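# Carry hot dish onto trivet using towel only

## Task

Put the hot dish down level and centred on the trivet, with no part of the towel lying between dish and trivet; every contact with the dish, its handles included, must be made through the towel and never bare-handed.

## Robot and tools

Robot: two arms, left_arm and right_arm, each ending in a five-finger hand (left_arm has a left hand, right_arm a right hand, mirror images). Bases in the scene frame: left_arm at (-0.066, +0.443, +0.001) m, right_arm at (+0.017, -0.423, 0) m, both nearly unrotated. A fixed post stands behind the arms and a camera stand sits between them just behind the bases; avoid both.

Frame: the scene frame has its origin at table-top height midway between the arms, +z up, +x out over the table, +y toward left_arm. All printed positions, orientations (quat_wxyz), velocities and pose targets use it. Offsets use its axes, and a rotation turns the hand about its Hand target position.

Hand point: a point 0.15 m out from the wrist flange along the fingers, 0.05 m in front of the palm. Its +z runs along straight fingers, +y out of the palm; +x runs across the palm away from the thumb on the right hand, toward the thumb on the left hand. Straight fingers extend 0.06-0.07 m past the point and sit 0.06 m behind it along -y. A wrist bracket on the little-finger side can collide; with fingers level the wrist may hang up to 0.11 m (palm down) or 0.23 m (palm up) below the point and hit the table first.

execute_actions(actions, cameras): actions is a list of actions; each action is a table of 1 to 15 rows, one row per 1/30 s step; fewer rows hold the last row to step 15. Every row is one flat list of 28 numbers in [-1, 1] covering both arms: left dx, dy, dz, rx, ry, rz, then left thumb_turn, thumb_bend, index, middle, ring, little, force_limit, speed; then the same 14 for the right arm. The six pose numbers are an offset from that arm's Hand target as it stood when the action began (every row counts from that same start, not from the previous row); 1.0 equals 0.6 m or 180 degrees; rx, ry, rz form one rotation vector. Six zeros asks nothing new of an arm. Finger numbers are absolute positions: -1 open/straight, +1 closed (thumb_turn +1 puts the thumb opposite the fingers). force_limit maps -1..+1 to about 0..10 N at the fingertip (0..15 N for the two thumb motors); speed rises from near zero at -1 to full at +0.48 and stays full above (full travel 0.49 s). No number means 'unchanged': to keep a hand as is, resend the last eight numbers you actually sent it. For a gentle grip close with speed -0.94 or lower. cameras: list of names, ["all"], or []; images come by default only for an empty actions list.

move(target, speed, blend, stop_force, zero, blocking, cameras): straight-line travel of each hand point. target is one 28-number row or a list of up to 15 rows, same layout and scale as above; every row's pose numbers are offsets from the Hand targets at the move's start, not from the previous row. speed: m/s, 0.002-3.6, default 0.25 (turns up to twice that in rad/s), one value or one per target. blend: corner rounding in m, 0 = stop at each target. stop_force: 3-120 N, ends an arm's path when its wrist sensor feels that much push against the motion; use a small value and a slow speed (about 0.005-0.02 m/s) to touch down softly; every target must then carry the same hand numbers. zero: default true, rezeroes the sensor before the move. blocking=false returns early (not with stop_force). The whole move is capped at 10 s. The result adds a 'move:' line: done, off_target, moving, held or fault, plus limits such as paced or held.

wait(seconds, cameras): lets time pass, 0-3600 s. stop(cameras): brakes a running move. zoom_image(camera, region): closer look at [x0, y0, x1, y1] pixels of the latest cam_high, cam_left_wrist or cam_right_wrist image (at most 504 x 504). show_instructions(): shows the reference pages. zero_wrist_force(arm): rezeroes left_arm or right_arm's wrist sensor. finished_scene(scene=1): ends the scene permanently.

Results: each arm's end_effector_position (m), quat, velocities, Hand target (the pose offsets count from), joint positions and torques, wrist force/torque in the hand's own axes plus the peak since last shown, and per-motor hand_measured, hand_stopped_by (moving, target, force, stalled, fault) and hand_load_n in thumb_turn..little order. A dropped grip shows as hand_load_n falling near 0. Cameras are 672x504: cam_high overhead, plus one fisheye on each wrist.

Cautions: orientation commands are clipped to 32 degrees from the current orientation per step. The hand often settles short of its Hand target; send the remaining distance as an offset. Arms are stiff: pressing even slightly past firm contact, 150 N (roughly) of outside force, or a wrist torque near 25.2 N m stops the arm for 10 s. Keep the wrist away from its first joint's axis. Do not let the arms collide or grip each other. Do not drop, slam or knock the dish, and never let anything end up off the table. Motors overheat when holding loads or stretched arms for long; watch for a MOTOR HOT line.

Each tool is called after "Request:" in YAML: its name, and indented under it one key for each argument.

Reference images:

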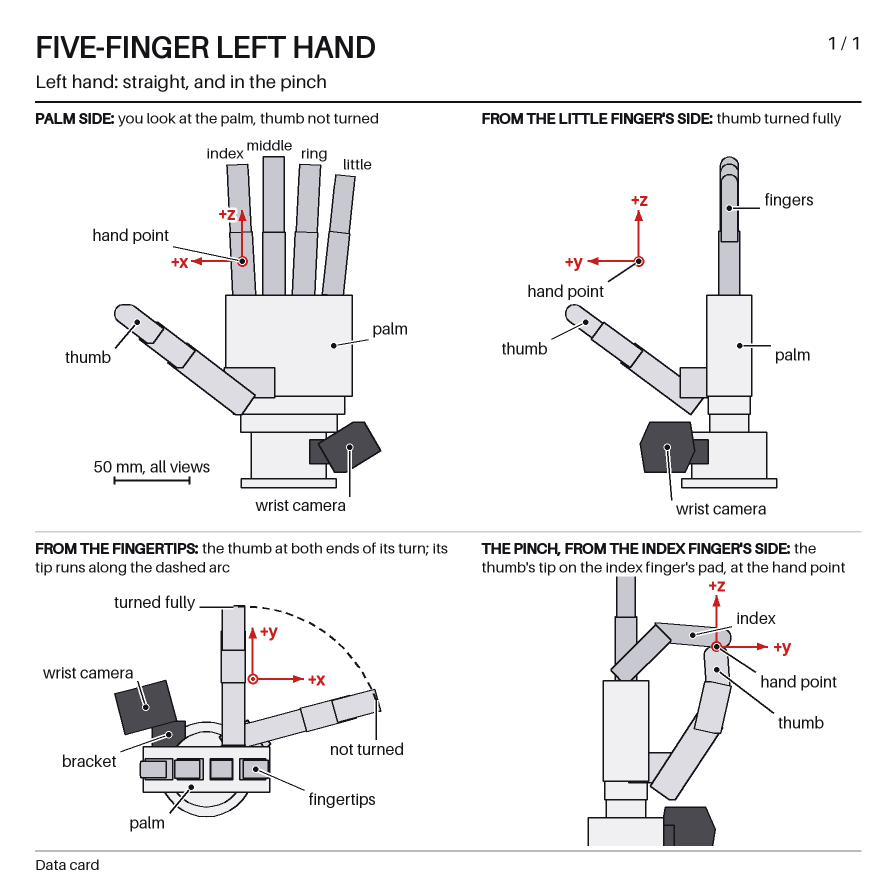

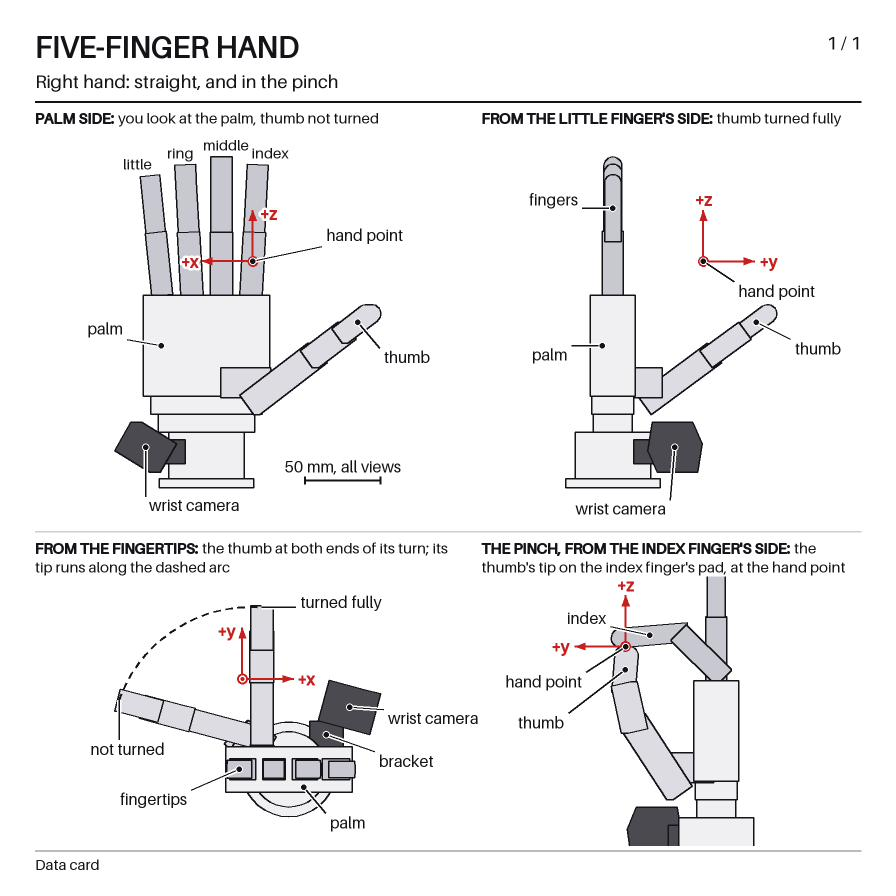

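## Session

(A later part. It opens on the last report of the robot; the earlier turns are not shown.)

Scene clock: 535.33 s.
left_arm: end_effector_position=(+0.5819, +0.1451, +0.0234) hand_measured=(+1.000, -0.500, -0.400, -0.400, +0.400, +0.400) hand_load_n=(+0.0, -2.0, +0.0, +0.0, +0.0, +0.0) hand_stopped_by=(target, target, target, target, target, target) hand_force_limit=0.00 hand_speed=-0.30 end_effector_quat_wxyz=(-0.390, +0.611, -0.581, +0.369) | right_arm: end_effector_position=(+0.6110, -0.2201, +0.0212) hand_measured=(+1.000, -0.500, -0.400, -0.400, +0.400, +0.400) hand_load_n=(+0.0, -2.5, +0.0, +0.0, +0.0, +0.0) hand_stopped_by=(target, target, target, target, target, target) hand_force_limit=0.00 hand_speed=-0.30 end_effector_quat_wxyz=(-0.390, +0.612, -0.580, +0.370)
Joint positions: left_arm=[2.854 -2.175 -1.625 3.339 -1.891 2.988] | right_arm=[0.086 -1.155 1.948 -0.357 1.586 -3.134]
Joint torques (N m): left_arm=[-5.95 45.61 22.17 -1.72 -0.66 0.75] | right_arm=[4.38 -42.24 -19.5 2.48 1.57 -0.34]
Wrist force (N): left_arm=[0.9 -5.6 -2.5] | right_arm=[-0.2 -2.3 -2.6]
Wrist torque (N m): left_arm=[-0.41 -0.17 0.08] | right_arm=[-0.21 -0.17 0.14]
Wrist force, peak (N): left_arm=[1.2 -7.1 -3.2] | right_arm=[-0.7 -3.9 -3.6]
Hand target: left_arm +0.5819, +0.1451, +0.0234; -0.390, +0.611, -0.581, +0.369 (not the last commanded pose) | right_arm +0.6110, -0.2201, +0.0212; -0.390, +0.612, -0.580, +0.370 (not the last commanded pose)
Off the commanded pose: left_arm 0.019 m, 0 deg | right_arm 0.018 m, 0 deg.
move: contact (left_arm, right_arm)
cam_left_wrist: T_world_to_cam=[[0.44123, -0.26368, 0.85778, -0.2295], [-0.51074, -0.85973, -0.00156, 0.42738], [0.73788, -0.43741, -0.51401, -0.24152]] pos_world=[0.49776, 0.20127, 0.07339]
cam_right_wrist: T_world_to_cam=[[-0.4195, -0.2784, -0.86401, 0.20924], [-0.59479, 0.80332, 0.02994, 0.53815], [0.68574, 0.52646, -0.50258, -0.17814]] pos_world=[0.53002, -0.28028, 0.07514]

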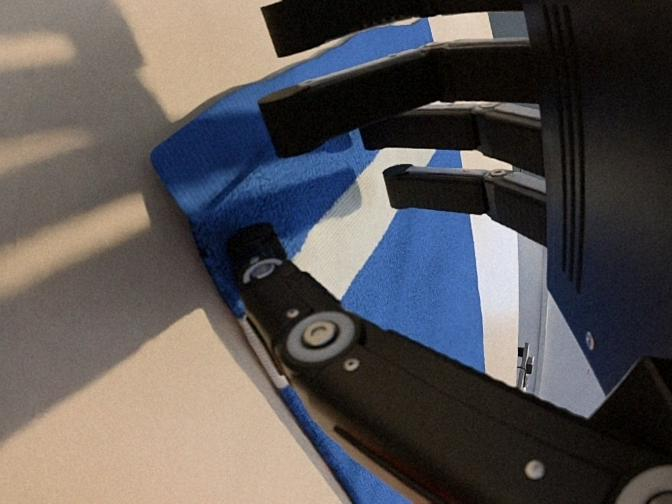

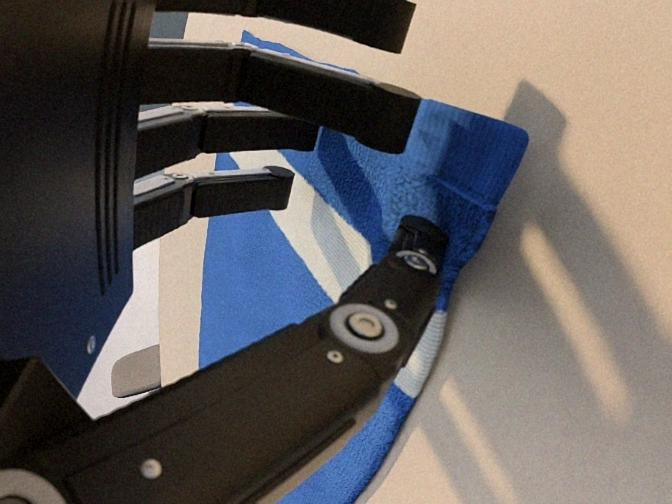

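Request:
move:
  target: [0,0,0,0,0,0,1,-0.5,0.1,0.1,0.4,0.4,0.2,-0.6,0,0,0,0,0,0,1,-0.5,0.1,0.1,0.4,0.4,0.2,-0.6]
  cameras: ["cam_left_wrist","cam_right_wrist"]

Scene clock: 541.40 s.
left_arm: end_effector_position=(+0.5820, +0.1450, +0.0235) hand_measured=(+1.000, -0.500, +0.100, +0.100, +0.400, +0.400) hand_load_n=(+0.0, -2.0, +0.0, +0.5, +0.0, +0.0) hand_stopped_by=(target, target, target, target, target, target) hand_force_limit=0.20 hand_speed=-0.60 end_effector_quat_wxyz=(-0.390, +0.611, -0.581, +0.369) | right_arm: end_effector_position=(+0.6111, -0.2201, +0.0213) hand_measured=(+1.000, -0.500, +0.100, -0.110, +0.400, +0.400) hand_load_n=(+0.0, -2.0, +0.0, +5.5, +0.0, +0.0) hand_stopped_by=(target, target, target, force, target, target) hand_force_limit=0.20 hand_speed=-0.60 end_effector_quat_wxyz=(-0.390, +0.612, -0.580, +0.370)
Joint positions: left_arm=[2.854 -2.175 -1.625 3.339 -1.891 2.988] | right_arm=[0.086 -1.155 1.948 -0.357 1.586 -3.134]
Joint torques (N m): left_arm=[-6.2 38.82 16.25 -0.97 -0.6 0.76] | right_arm=[4.89 -28 -6.31 1.9 1.64 -0.33]
Wrist force (N): left_arm=[1.1 -6.3 -2.3] | right_arm=[-0.3 -12.9 -3.9]
Wrist torque (N m): left_arm=[-0.34 -0.18 0.10] | right_arm=[-0.34 -0.13 -0.12]
Wrist force, peak (N): left_arm=[1.1 -11.3 -2.8] | right_arm=[-0.5 -12.9 -4.4]
Hand target: left_arm +0.5819, +0.1451, +0.0234; -0.390, +0.611, -0.581, +0.369 | right_arm +0.6110, -0.2201, +0.0212; -0.390, +0.612, -0.580, +0.370
Off the commanded pose: left_arm 0.000 m, 0 deg | right_arm 0.000 m, 0 deg.
move: done
cam_left_wrist: T_world_to_cam=[[0.44118, -0.26365, 0.85782, -0.22958], [-0.51076, -0.85972, -0.00155, 0.42739], [0.73789, -0.43746, -0.51395, -0.24147]] pos_world=[0.49776, 0.20127, 0.07349]
cam_right_wrist: T_world_to_cam=[[-0.41936, -0.2784, -0.86408, 0.20925], [-0.59479, 0.80333, 0.02984, 0.53816], [0.68583, 0.52645, -0.50248, -0.17815]] pos_world=[0.53002, -0.28028, 0.07524]

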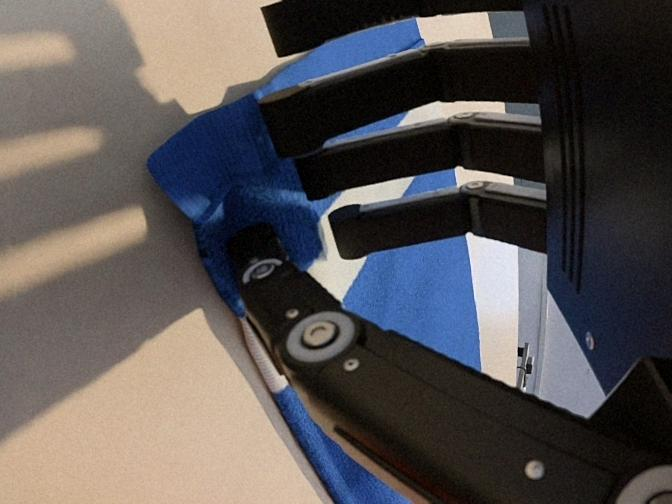

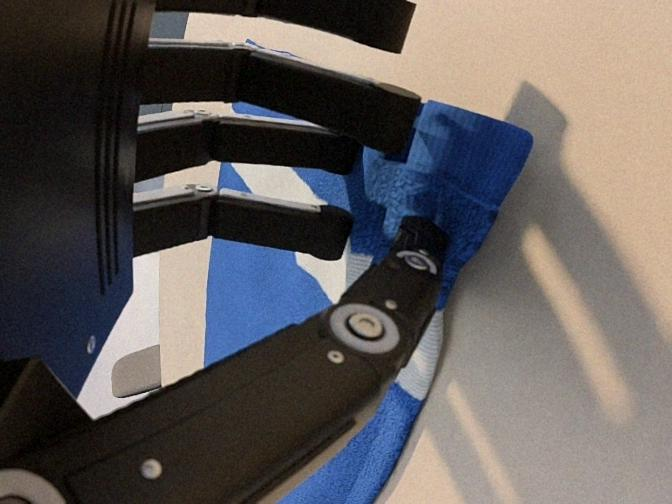

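Request:
zoom_image:
  camera: "cam_left_wrist"
  region: [130, 80, 400, 400]

Request:
zoom_image:
  camera: "cam_right_wrist"
  region: [280, 60, 560, 380]

Scaled by 1.575 from the camera's image (finer frame: 960x720).

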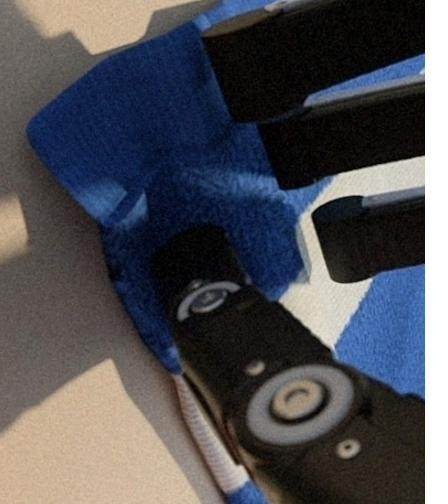

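Scaled by 1.575 from the camera's image (finer frame: 960x720).

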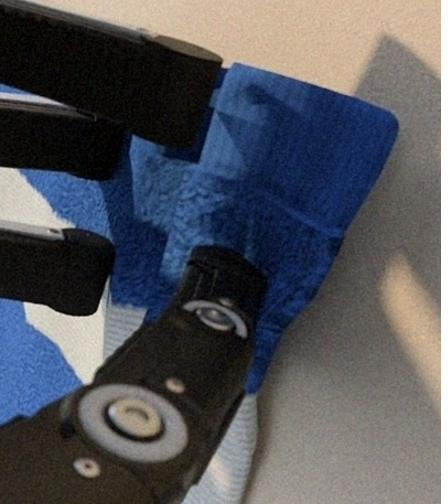

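Request:
move:
  target: [0,0,0,0,0,0,1,-0.5,0.4,0.4,0.4,0.4,0.6,-0.6,0,0,0.002,0,0,0,1,-0.5,0.4,0.4,0.4,0.4,0.6,-0.6]
  cameras: ["cam_left_wrist","cam_right_wrist"]

Scene clock: 551.47 s.
left_arm: end_effector_position=(+0.5820, +0.1450, +0.0234) hand_measured=(+1.000, -0.500, +0.398, +0.278, +0.400, +0.400) hand_load_n=(+0.0, +0.5, +5.0, +5.0, +0.0, +0.0) hand_stopped_by=(target, target, target, force, target, target) hand_force_limit=0.60 hand_speed=-0.60 end_effector_quat_wxyz=(-0.390, +0.611, -0.581, +0.369) | right_arm: end_effector_position=(+0.6110, -0.2201, +0.0224) hand_measured=(+1.000, -0.500, +0.400, +0.254, +0.400, +0.400) hand_load_n=(+0.0, +0.0, +0.5, +11.0, -0.5, +0.0) hand_stopped_by=(target, target, target, force, target, target) hand_force_limit=0.60 hand_speed=-0.60 end_effector_quat_wxyz=(-0.390, +0.612, -0.580, +0.370)
Joint positions: left_arm=[2.854 -2.175 -1.625 3.339 -1.891 2.988] | right_arm=[0.086 -1.157 1.947 -0.354 1.586 -3.134]
Joint torques (N m): left_arm=[-6.08 31.12 6.38 -3.14 -0.58 0.72] | right_arm=[4.91 -37.24 -17.01 -1.39 1.65 -0.3]
Wrist force (N): left_arm=[2.6 -20.8 -3.2] | right_arm=[0.4 -7.0 -1.5]
Wrist torque (N m): left_arm=[-1.41 -0.29 0.33] | right_arm=[-0.39 -0.25 0.05]
Wrist force, peak (N): left_arm=[2.7 -21.3 -3.2] | right_arm=[-0.4 -13.0 -4.5]
Hand target: left_arm +0.5819, +0.1451, +0.0234; -0.390, +0.611, -0.581, +0.369 | right_arm +0.6110, -0.2201, +0.0224; -0.390, +0.612, -0.580, +0.370
Off the commanded pose: left_arm 0.000 m, 0 deg | right_arm 0.000 m, 0 deg.
move: done
cam_left_wrist: T_world_to_cam=[[0.44118, -0.26365, 0.85782, -0.22949], [-0.51076, -0.85972, -0.00155, 0.42739], [0.73789, -0.43746, -0.51395, -0.24152]] pos_world=[0.49776, 0.20127, 0.07339]
cam_right_wrist: T_world_to_cam=[[-0.4195, -0.2784, -0.86401, 0.21027], [-0.59479, 0.80332, 0.02994, 0.53812], [0.68574, 0.52646, -0.50258, -0.17754]] pos_world=[0.53002, -0.28028, 0.07634]

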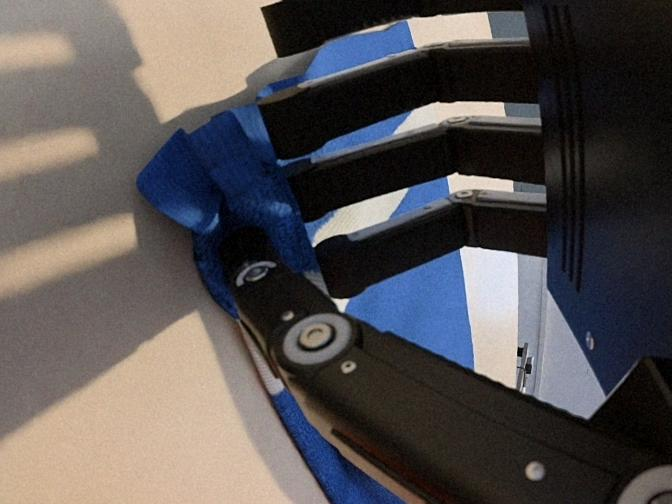

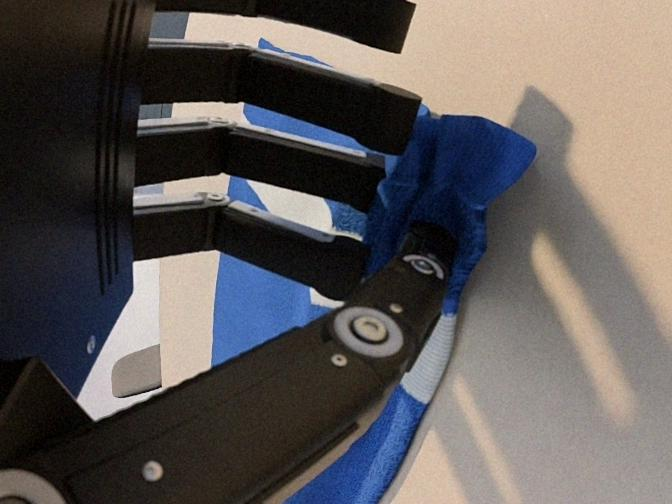

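Request:
move:
  target: [0,0,0.006,0,0,0,1,-0.5,0.5,0.4,0.4,0.4,0.7,-0.6,0,0,0.006,0,0,0,1,-0.5,0.5,0.4,0.4,0.4,0.7,-0.6]
  speed: 0.05
  cameras: ["cam_left_wrist","cam_right_wrist"]

Scene clock: 556.17 s.
left_arm: end_effector_position=(+0.5820, +0.1450, +0.0271) hand_measured=(+1.000, -0.502, +0.500, +0.278, +0.400, +0.400) hand_load_n=(+1.0, +5.0, +0.0, +5.0, +0.0, +0.0) hand_stopped_by=(target, target, target, force, target, target) hand_force_limit=0.70 hand_speed=-0.60 end_effector_quat_wxyz=(-0.390, +0.611, -0.581, +0.369) | right_arm: end_effector_position=(+0.6111, -0.2201, +0.0261) hand_measured=(+1.000, -0.500, +0.500, +0.254, +0.400, +0.400) hand_load_n=(+1.0, +3.5, +0.0, +4.5, +0.0, +0.0) hand_stopped_by=(target, target, target, force, target, target) hand_force_limit=0.70 hand_speed=-0.60 end_effector_quat_wxyz=(-0.390, +0.612, -0.580, +0.370)
Joint positions: left_arm=[2.854 -2.17 -1.622 3.331 -1.891 2.988] | right_arm=[0.086 -1.163 1.944 -0.345 1.586 -3.134]
Joint torques (N m): left_arm=[-6.02 34.64 14.33 1.37 -0.5 0.93] | right_arm=[4.5 -23.89 -8.74 -2.76 1.65 -0.24]
Wrist force (N): left_arm=[0.3 0.4 0.6] | right_arm=[0.1 2.4 0.3]
Wrist torque (N m): left_arm=[0.07 -0.03 -0.03] | right_arm=[0.08 -0.25 0.21]
Wrist force, peak (N): left_arm=[3.0 -21.3 -3.4] | right_arm=[0.2 -7.2 -1.3]
Hand target: left_arm +0.5819, +0.1451, +0.0270; -0.390, +0.611, -0.581, +0.369 | right_arm +0.6110, -0.2201, +0.0260; -0.390, +0.612, -0.580, +0.370
Off the commanded pose: left_arm 0.000 m, 0 deg | right_arm 0.000 m, 0 deg.
move: done
cam_left_wrist: T_world_to_cam=[[0.44118, -0.26365, 0.85782, -0.23266], [-0.51076, -0.85972, -0.00155, 0.42739], [0.73789, -0.43746, -0.51395, -0.23962]] pos_world=[0.49776, 0.20127, 0.07709]
cam_right_wrist: T_world_to_cam=[[-0.41934, -0.27843, -0.86408, 0.21338], [-0.5948, 0.80332, 0.0298, 0.53802], [0.68583, 0.52645, -0.50248, -0.17573]] pos_world=[0.53002, -0.28028, 0.08004]

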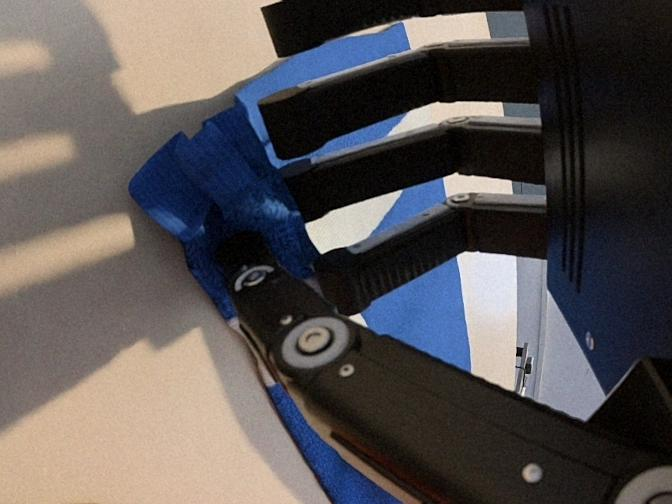

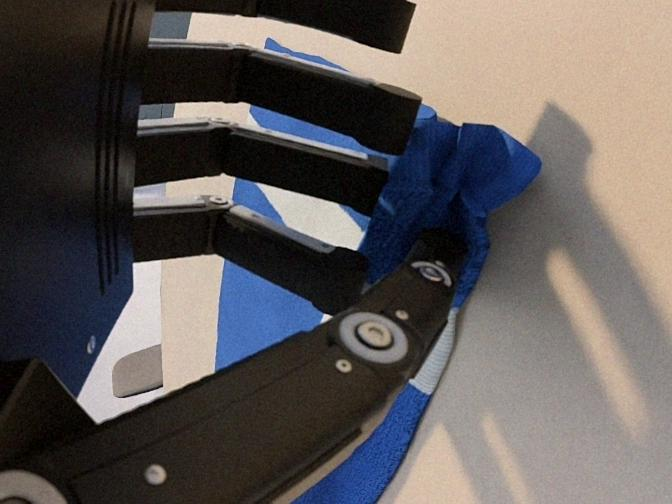

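Request:
move:
  target:
    - [0,0,0,0,0,0,1,-0.5,0.5,0.5,0.4,0.4,0.4,-0.8,0,0,0,0,0,0,1,-0.5,0.5,0.5,0.4,0.4,0.5,-0.8]
    - [0,0,0.12,0,0,0,1,-0.5,0.5,0.5,0.4,0.4,0.4,-0.8,0,0,0.12,0,0,0,1,-0.5,0.5,0.5,0.4,0.4,0.5,-0.8]
  speed: 0.08
  cameras: ["all"]

Scene clock: 565.63 s.
left_arm: end_effector_position=(+0.5820, +0.1450, +0.0991) hand_measured=(+1.000, -0.502, +0.500, +0.312, +0.400, +0.400) hand_load_n=(+1.5, +8.0, +0.0, +7.5, +0.5, +0.0) hand_stopped_by=(target, target, target, force, target, target) hand_force_limit=0.40 hand_speed=-0.80 end_effector_quat_wxyz=(-0.390, +0.611, -0.581, +0.369) | right_arm: end_effector_position=(+0.6110, -0.2200, +0.0981) hand_measured=(+1.000, -0.502, +0.500, +0.306, +0.400, +0.400) hand_load_n=(+1.5, +6.5, +0.0, +7.5, -0.5, +0.0) hand_stopped_by=(target, target, target, force, target, target) hand_force_limit=0.50 hand_speed=-0.80 end_effector_quat_wxyz=(-0.390, +0.612, -0.580, +0.370)
Joint positions: left_arm=[2.854 -2.078 -1.558 3.175 -1.891 2.988] | right_arm=[0.086 -1.278 1.876 -0.162 1.586 -3.134]
Joint torques (N m): left_arm=[-6.05 34.92 10.15 0.36 0.36 0.63] | right_arm=[2.11 -22.86 -10.43 -1.85 1.4 1.3]
Wrist force (N): left_arm=[0.5 0.2 1.0] | right_arm=[-0.6 3.2 0.0]
Wrist torque (N m): left_arm=[0.01 -0.04 -0.04] | right_arm=[0.17 -0.17 0.23]
Wrist force, peak (N): left_arm=[0.0 1.3 1.1] | right_arm=[0.3 3.5 0.9]
Hand target: left_arm +0.5819, +0.1451, +0.0990; -0.390, +0.611, -0.581, +0.369 | right_arm +0.6110, -0.2201, +0.0980; -0.390, +0.612, -0.580, +0.370
Off the commanded pose: left_arm 0.000 m, 0 deg | right_arm 0.000 m, 0 deg.
move: done
cam_left_wrist: T_world_to_cam=[[0.44107, -0.26368, 0.85786, -0.29442], [-0.5108, -0.8597, -0.00162, 0.42758], [0.73793, -0.43748, -0.51388, -0.20272]] pos_world=[0.49786, 0.20127, 0.14909]
cam_right_wrist: T_world_to_cam=[[-0.41932, -0.27845, -0.86408, 0.27558], [-0.59481, 0.80331, 0.02978, 0.53589], [0.68583, 0.52645, -0.50248, -0.13956]] pos_world=[0.53002, -0.28028, 0.15204]

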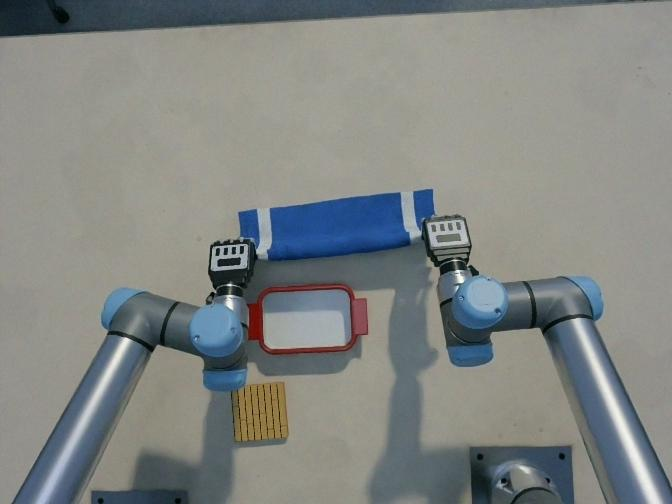

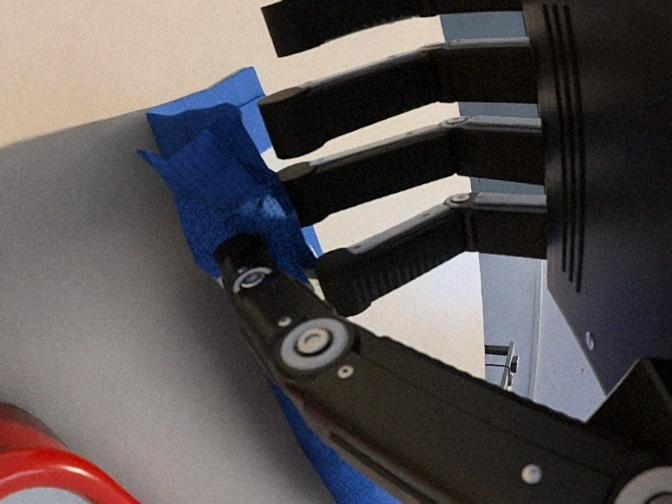

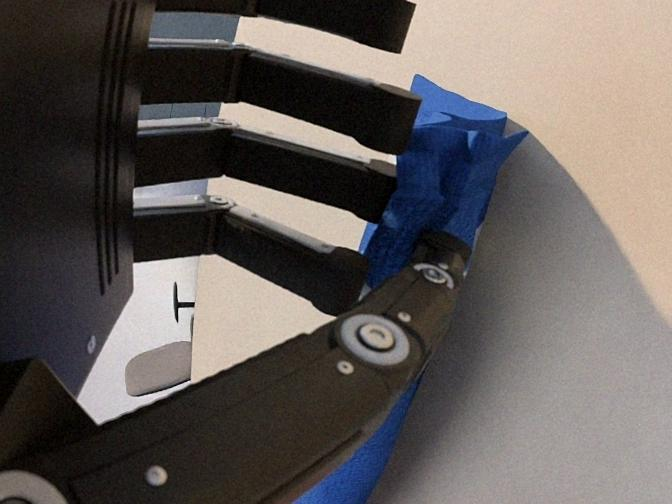

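Request:
move:
  target:
    - [-0.0217,0.1333,0.1683,-0.005,0.1943,-0.0161,1,-0.5,0.5,0.5,0.4,0.4,0.4,-0.8,-0.07,0.1333,0.17,-0.005,0.1943,-0.0161,1,-0.5,0.5,0.5,0.4,0.4,0.5,-0.8]
  speed: 0.1
  cameras: ["all"]

Scene clock: 626.30 s.
left_arm: end_effector_position=(+0.5690, +0.2251, +0.1999) hand_measured=(+1.000, -0.502, +0.500, +0.312, +0.400, +0.400) hand_load_n=(+2.0, +8.5, +0.0, +7.5, +0.0, +0.0) hand_stopped_by=(target, target, target, force, target, target) hand_force_limit=0.40 hand_speed=-0.80 end_effector_quat_wxyz=(-0.184, +0.683, -0.683, +0.183) | right_arm: end_effector_position=(+0.5690, -0.1400, +0.1999) hand_measured=(+1.000, -0.502, +0.500, +0.306, +0.400, +0.400) hand_load_n=(+1.5, +6.5, +0.0, +7.5, -0.5, +0.0) hand_stopped_by=(target, target, target, force, target, target) hand_force_limit=0.50 hand_speed=-0.80 end_effector_quat_wxyz=(-0.184, +0.683, -0.683, +0.183)
Joint positions: left_arm=[3.061 -2.262 -0.864 2.078 -1.619 3.061] | right_arm=[0.251 -1.026 1.104 0.98 1.686 -2.937]
Joint torques (N m): left_arm=[-7.69 52.15 23.21 -2.74 -1.97 -1.89] | right_arm=[-8.23 -54.35 -21.84 2.33 1.68 -2.79]
Wrist force (N): left_arm=[-0.2 -0.9 0.6] | right_arm=[-0.4 0.8 0.9]
Wrist torque (N m): left_arm=[-0.14 0.02 -0.28] | right_arm=[-0.08 -0.21 0.05]
Wrist force, peak (N): left_arm=[-0.4 -1.6 0.4] | right_arm=[-0.1 3.6 0.1]
Hand target: left_arm +0.5689, +0.2250, +0.2000; -0.184, +0.683, -0.683, +0.183 | right_arm +0.5690, -0.1401, +0.2000; -0.184, +0.683, -0.683, +0.183
Off the commanded pose: left_arm 0.000 m, 0 deg | right_arm 0.000 m, 0 deg.
move: done
cam_left_wrist: T_world_to_cam=[[0.84149, -0.28644, 0.45808, -0.49683], [-0.45559, -0.83195, 0.31669, 0.38859], [0.29039, -0.47519, -0.83058, 0.22016]] pos_world=[0.53118, 0.28559, 0.28739]
cam_right_wrist: T_world_to_cam=[[-0.85048, -0.256, -0.45951, 0.53584], [-0.4352, 0.83312, 0.34134, 0.29466], [0.29544, 0.49028, -0.81996, 0.17885]] pos_world=[0.53112, -0.19599, 0.29229]

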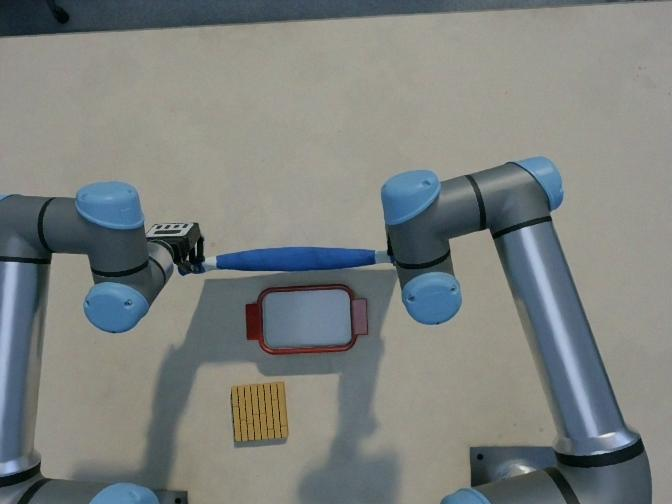

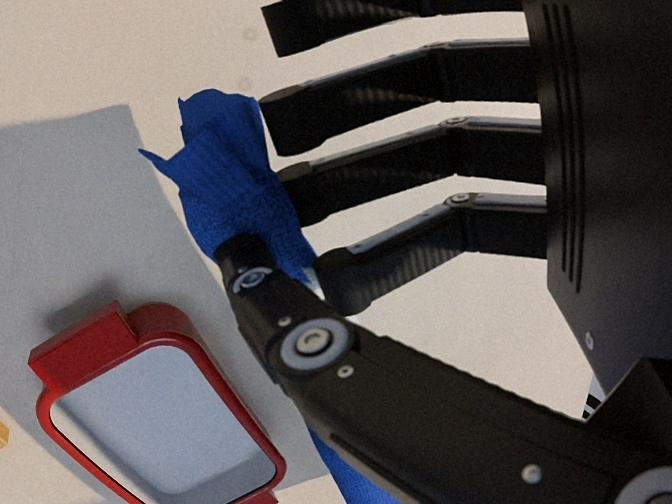

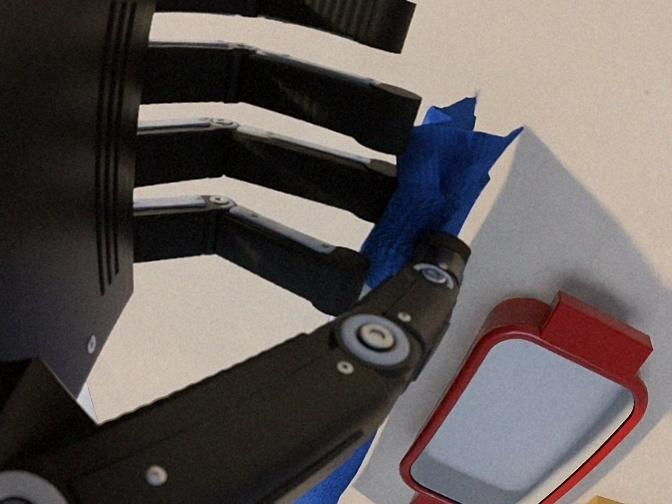

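Request:
move:
  target:
    - [-0.0167,0,-0.0583,0,0,0,1,-0.5,0.5,0.5,0.4,0.4,0.4,-0.8,-0.0167,0,-0.0583,0,0,0,1,-0.5,0.5,0.5,0.4,0.4,0.5,-0.8]
    - [-0.1667,0,-0.0833,0,0,0,1,-0.5,0.5,0.5,0.4,0.4,0.4,-0.8,-0.1667,0,-0.0833,0,0,0,1,-0.5,0.5,0.5,0.4,0.4,0.5,-0.8]
  speed: 0.1
  blend: 0.02
  cameras: ["all"]

Scene clock: 636.43 s.
left_arm: end_effector_position=(+0.4690, +0.2250, +0.1501) hand_measured=(+1.000, -0.502, +0.500, +0.312, +0.400, +0.400) hand_load_n=(+1.5, +8.0, +0.0, +8.0, +0.0, +0.0) hand_stopped_by=(target, target, target, force, target, target) hand_force_limit=0.40 hand_speed=-0.80 end_effector_quat_wxyz=(-0.184, +0.682, -0.683, +0.183) | right_arm: end_effector_position=(+0.4690, -0.1400, +0.1501) hand_measured=(+1.000, -0.502, +0.500, +0.306, +0.400, +0.400) hand_load_n=(+1.5, +6.5, +0.0, +7.5, +0.0, +0.0) hand_stopped_by=(target, target, target, force, target, target) hand_force_limit=0.50 hand_speed=-0.80 end_effector_quat_wxyz=(-0.184, +0.683, -0.683, +0.183)
Joint positions: left_arm=[3.041 -2.026 -1.369 2.346 -1.629 3.044] | right_arm=[0.305 -1.217 1.517 0.764 1.713 -2.889]
Joint torques (N m): left_arm=[6.71 40.46 10.4 -2.08 1.43 1.7] | right_arm=[-8.19 -30.91 -12.9 3.95 -1.79 -2.73]
Wrist force (N): left_arm=[0.0 -0.7 0.7] | right_arm=[-0.3 1.2 1.1]
Wrist torque (N m): left_arm=[-0.13 -0.02 -0.07] | right_arm=[-0.04 -0.25 0.05]
Wrist force, peak (N): left_arm=[-0.1 -1.9 -0.3] | right_arm=[-0.3 2.4 0.9]
Hand target: left_arm +0.4689, +0.2250, +0.1500; -0.184, +0.683, -0.683, +0.183 | right_arm +0.4690, -0.1401, +0.1501; -0.184, +0.683, -0.683, +0.183
Off the commanded pose: left_arm 0.000 m, 0 deg | right_arm 0.000 m, 0 deg.
move: done; blend cut to 0.0182 m at target 1
cam_left_wrist: T_world_to_cam=[[0.8415, -0.28646, 0.45806, -0.38989], [-0.45557, -0.83199, 0.31662, 0.35874], [0.2904, -0.47512, -0.83062, 0.20777]] pos_world=[0.43118, 0.28549, 0.23759]
cam_right_wrist: T_world_to_cam=[[-0.85041, -0.25599, -0.45965, 0.42791], [-0.43521, 0.83318, 0.34117, 0.26819], [0.29564, 0.49018, -0.81995, 0.16745]] pos_world=[0.43112, -0.19599, 0.24249]

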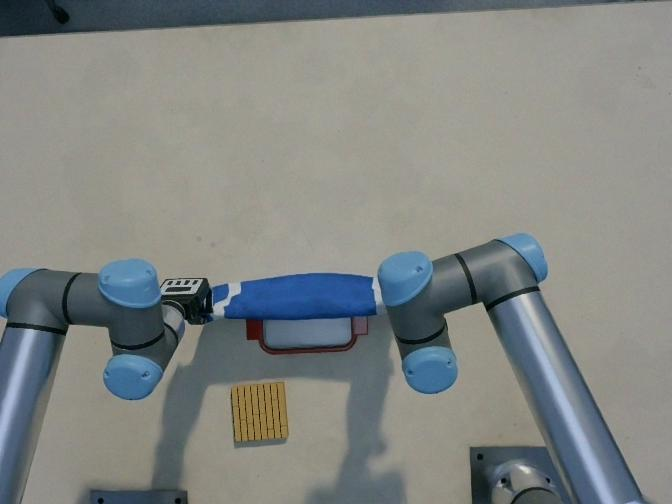

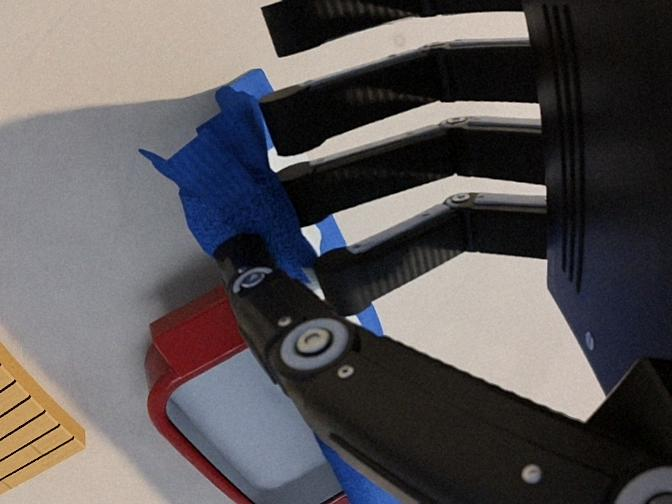

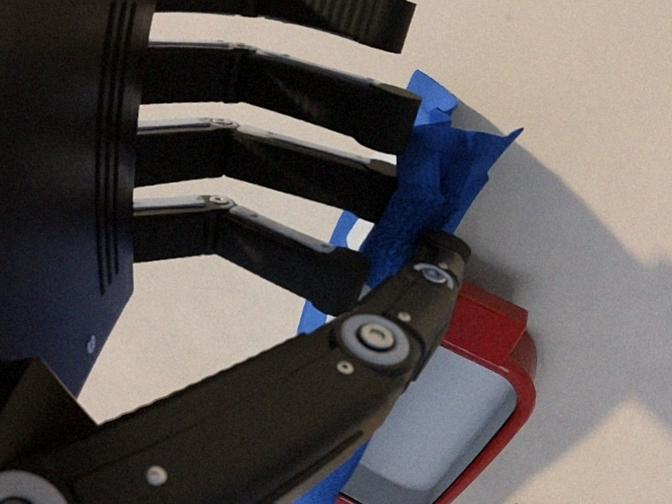

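Request:
move:
  target:
    - [-0.1083,0,-0.0667,0,0,0,1,-0.5,0.5,0.5,0.4,0.4,0.4,-0.8,-0.1083,0,-0.0667,0,0,0,1,-0.5,0.5,0.5,0.4,0.4,0.5,-0.8]
  speed: 0.1
  cameras: ["all"]

Scene clock: 641.63 s.
left_arm: end_effector_position=(+0.4040, +0.2250, +0.1101) hand_measured=(+1.000, -0.502, +0.500, +0.312, +0.400, +0.400) hand_load_n=(+2.0, +7.5, +0.0, +7.5, +0.0, +0.5) hand_stopped_by=(target, target, target, force, target, target) hand_force_limit=0.40 hand_speed=-0.80 end_effector_quat_wxyz=(-0.184, +0.682, -0.683, +0.183) | right_arm: end_effector_position=(+0.4040, -0.1400, +0.1101) hand_measured=(+1.000, -0.502, +0.500, +0.306, +0.400, +0.400) hand_load_n=(+1.5, +6.5, +0.0, +7.5, +0.0, +0.0) hand_stopped_by=(target, target, target, force, target, target) hand_force_limit=0.50 hand_speed=-0.80 end_effector_quat_wxyz=(-0.184, +0.683, -0.683, +0.183)
Joint positions: left_arm=[3.023 -1.918 -1.634 2.501 -1.638 3.028] | right_arm=[0.355 -1.303 1.745 0.629 1.737 -2.846]
Joint torques (N m): left_arm=[6.99 28 10.19 -1.32 1.47 1.68] | right_arm=[-8.4 -19.71 -11.45 3.24 -1.82 -2.69]
Wrist force (N): left_arm=[-0.3 -1.2 0.2] | right_arm=[-0.8 1.2 0.5]
Wrist torque (N m): left_arm=[-0.16 0.01 -0.07] | right_arm=[0.03 -0.15 0.06]
Wrist force, peak (N): left_arm=[0.0 -2.2 0.6] | right_arm=[-1.1 2.6 0.5]
Hand target: left_arm +0.4039, +0.2250, +0.1100; -0.184, +0.683, -0.683, +0.183 | right_arm +0.4040, -0.1401, +0.1100; -0.184, +0.683, -0.683, +0.183
Off the commanded pose: left_arm 0.000 m, 0 deg | right_arm 0.000 m, 0 deg.
move: done
cam_left_wrist: T_world_to_cam=[[0.84148, -0.28649, 0.45808, -0.31685], [-0.45561, -0.83198, 0.3166, 0.3418], [0.2904, -0.47512, -0.83062, 0.19343]] pos_world=[0.36618, 0.28549, 0.19759]
cam_right_wrist: T_world_to_cam=[[-0.85041, -0.25599, -0.45965, 0.35425], [-0.43521, 0.83318, 0.34117, 0.25355], [0.29564, 0.49018, -0.81995, 0.15387]] pos_world=[0.36612, -0.19599, 0.20249]

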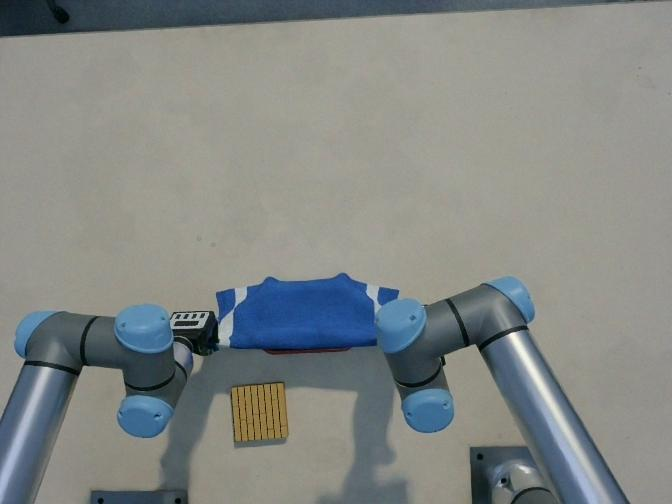

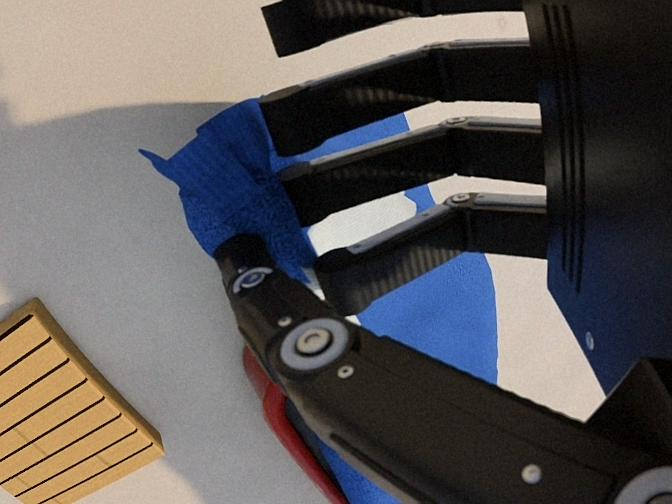

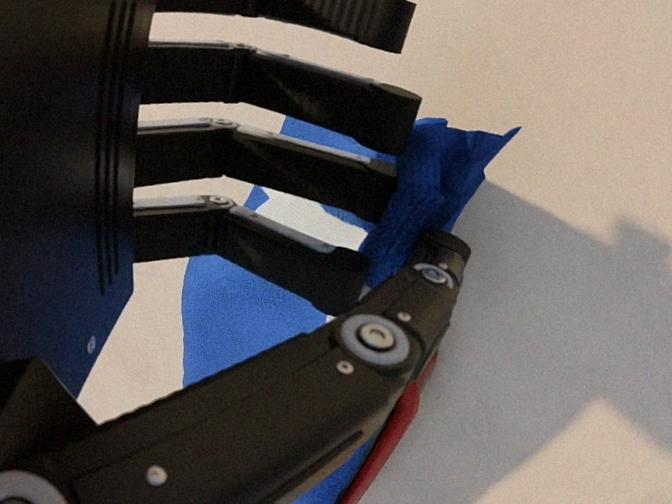

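Request:
zoom_image:
  camera: "cam_high"
  region: [190, 250, 430, 400]

Scaled by 2.100 from the camera's image (finer frame: 960x720).

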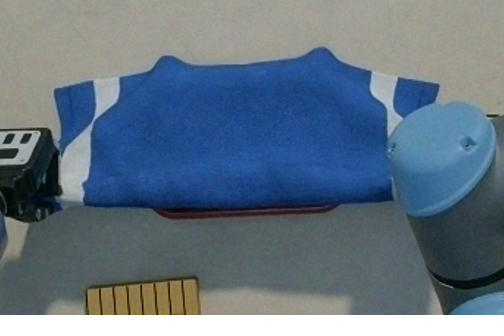

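Request:
move:
  target:
    - [-0.0733,0,-0.0667,0,0,0,1,-0.5,0.5,0.5,0.4,0.4,0.4,-0.8,-0.0733,0,-0.0667,0,0,0,1,-0.5,0.5,0.5,0.4,0.4,0.5,-0.8]
  speed: 0.08
  cameras: ["all"]

Scene clock: 656.60 s.
left_arm: end_effector_position=(+0.3600, +0.2250, +0.0701) hand_measured=(+1.000, -0.502, +0.500, +0.312, +0.400, +0.400) hand_load_n=(+1.5, +8.0, +0.0, +7.5, +0.0, +0.0) hand_stopped_by=(target, target, target, force, target, target) hand_force_limit=0.40 hand_speed=-0.80 end_effector_quat_wxyz=(-0.184, +0.683, -0.683, +0.183) | right_arm: end_effector_position=(+0.3601, -0.1401, +0.0701) hand_measured=(+1.000, -0.502, +0.500, +0.306, +0.400, +0.400) hand_load_n=(+1.5, +6.5, +0.0, +7.5, +0.0, +0.0) hand_stopped_by=(target, target, target, force, target, target) hand_force_limit=0.50 hand_speed=-0.80 end_effector_quat_wxyz=(-0.184, +0.683, -0.683, +0.183)
Joint positions: left_arm=[3.007 -1.874 -1.81 2.633 -1.646 3.015] | right_arm=[0.397 -1.33 1.898 0.509 1.757 -2.807]
Joint torques (N m): left_arm=[7.57 21.74 14.45 -1.82 1.04 1.63] | right_arm=[-8.52 -18.39 -14.88 3.54 -1.73 -2.79]
Wrist force (N): left_arm=[0.0 -1.2 0.8] | right_arm=[-0.6 1.3 0.8]
Wrist torque (N m): left_arm=[-0.19 -0.04 -0.04] | right_arm=[0.00 -0.25 0.07]
Wrist force, peak (N): left_arm=[-0.2 -2.1 0.7] | right_arm=[-0.6 2.3 1.2]
Hand target: left_arm +0.3599, +0.2250, +0.0700; -0.184, +0.683, -0.683, +0.183 | right_arm +0.3600, -0.1401, +0.0700; -0.184, +0.683, -0.683, +0.183
Off the commanded pose: left_arm 0.000 m, 0 deg | right_arm 0.000 m, 0 deg.
move: done
cam_left_wrist: T_world_to_cam=[[0.84148, -0.28649, 0.45808, -0.26151], [-0.45561, -0.83198, 0.3166, 0.33442], [0.2904, -0.47512, -0.83062, 0.17298]] pos_world=[0.32218, 0.28549, 0.15759]
cam_right_wrist: T_world_to_cam=[[-0.85038, -0.25595, -0.45972, 0.29846], [-0.4352, 0.8332, 0.34113, 0.24805], [0.29573, 0.49016, -0.81993, 0.13404]] pos_world=[0.32212, -0.19599, 0.16249]

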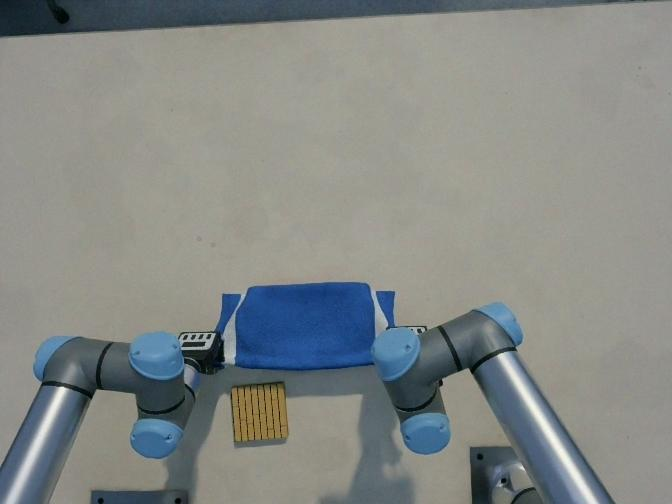

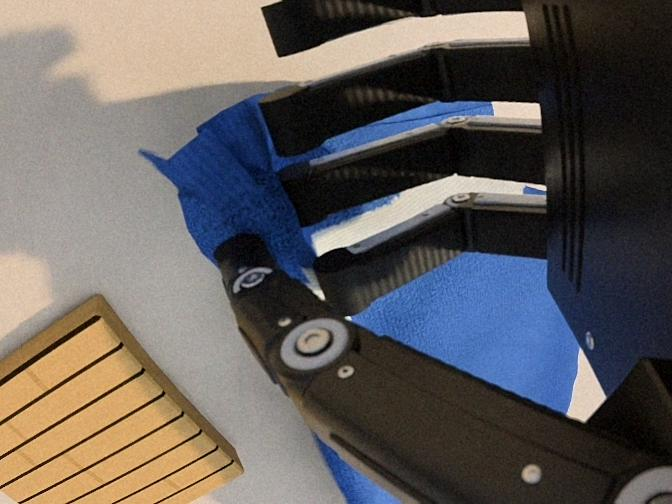

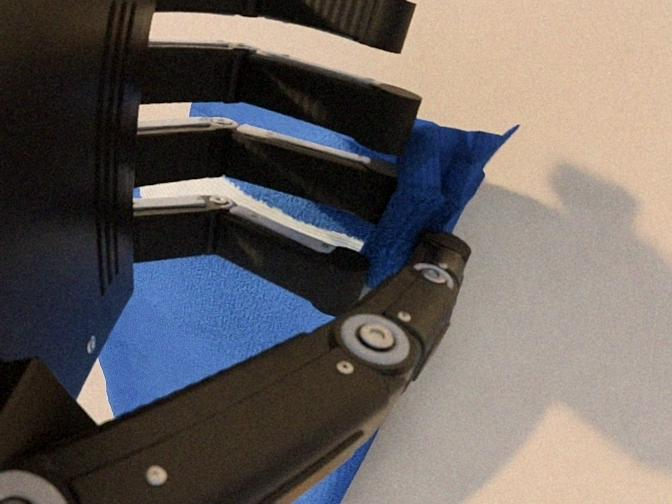

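Request:
zoom_image:
  camera: "cam_high"
  region: [190, 260, 430, 400]

Scaled by 2.100 from the camera's image (finer frame: 960x720).

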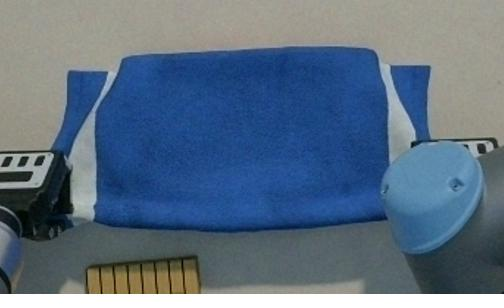

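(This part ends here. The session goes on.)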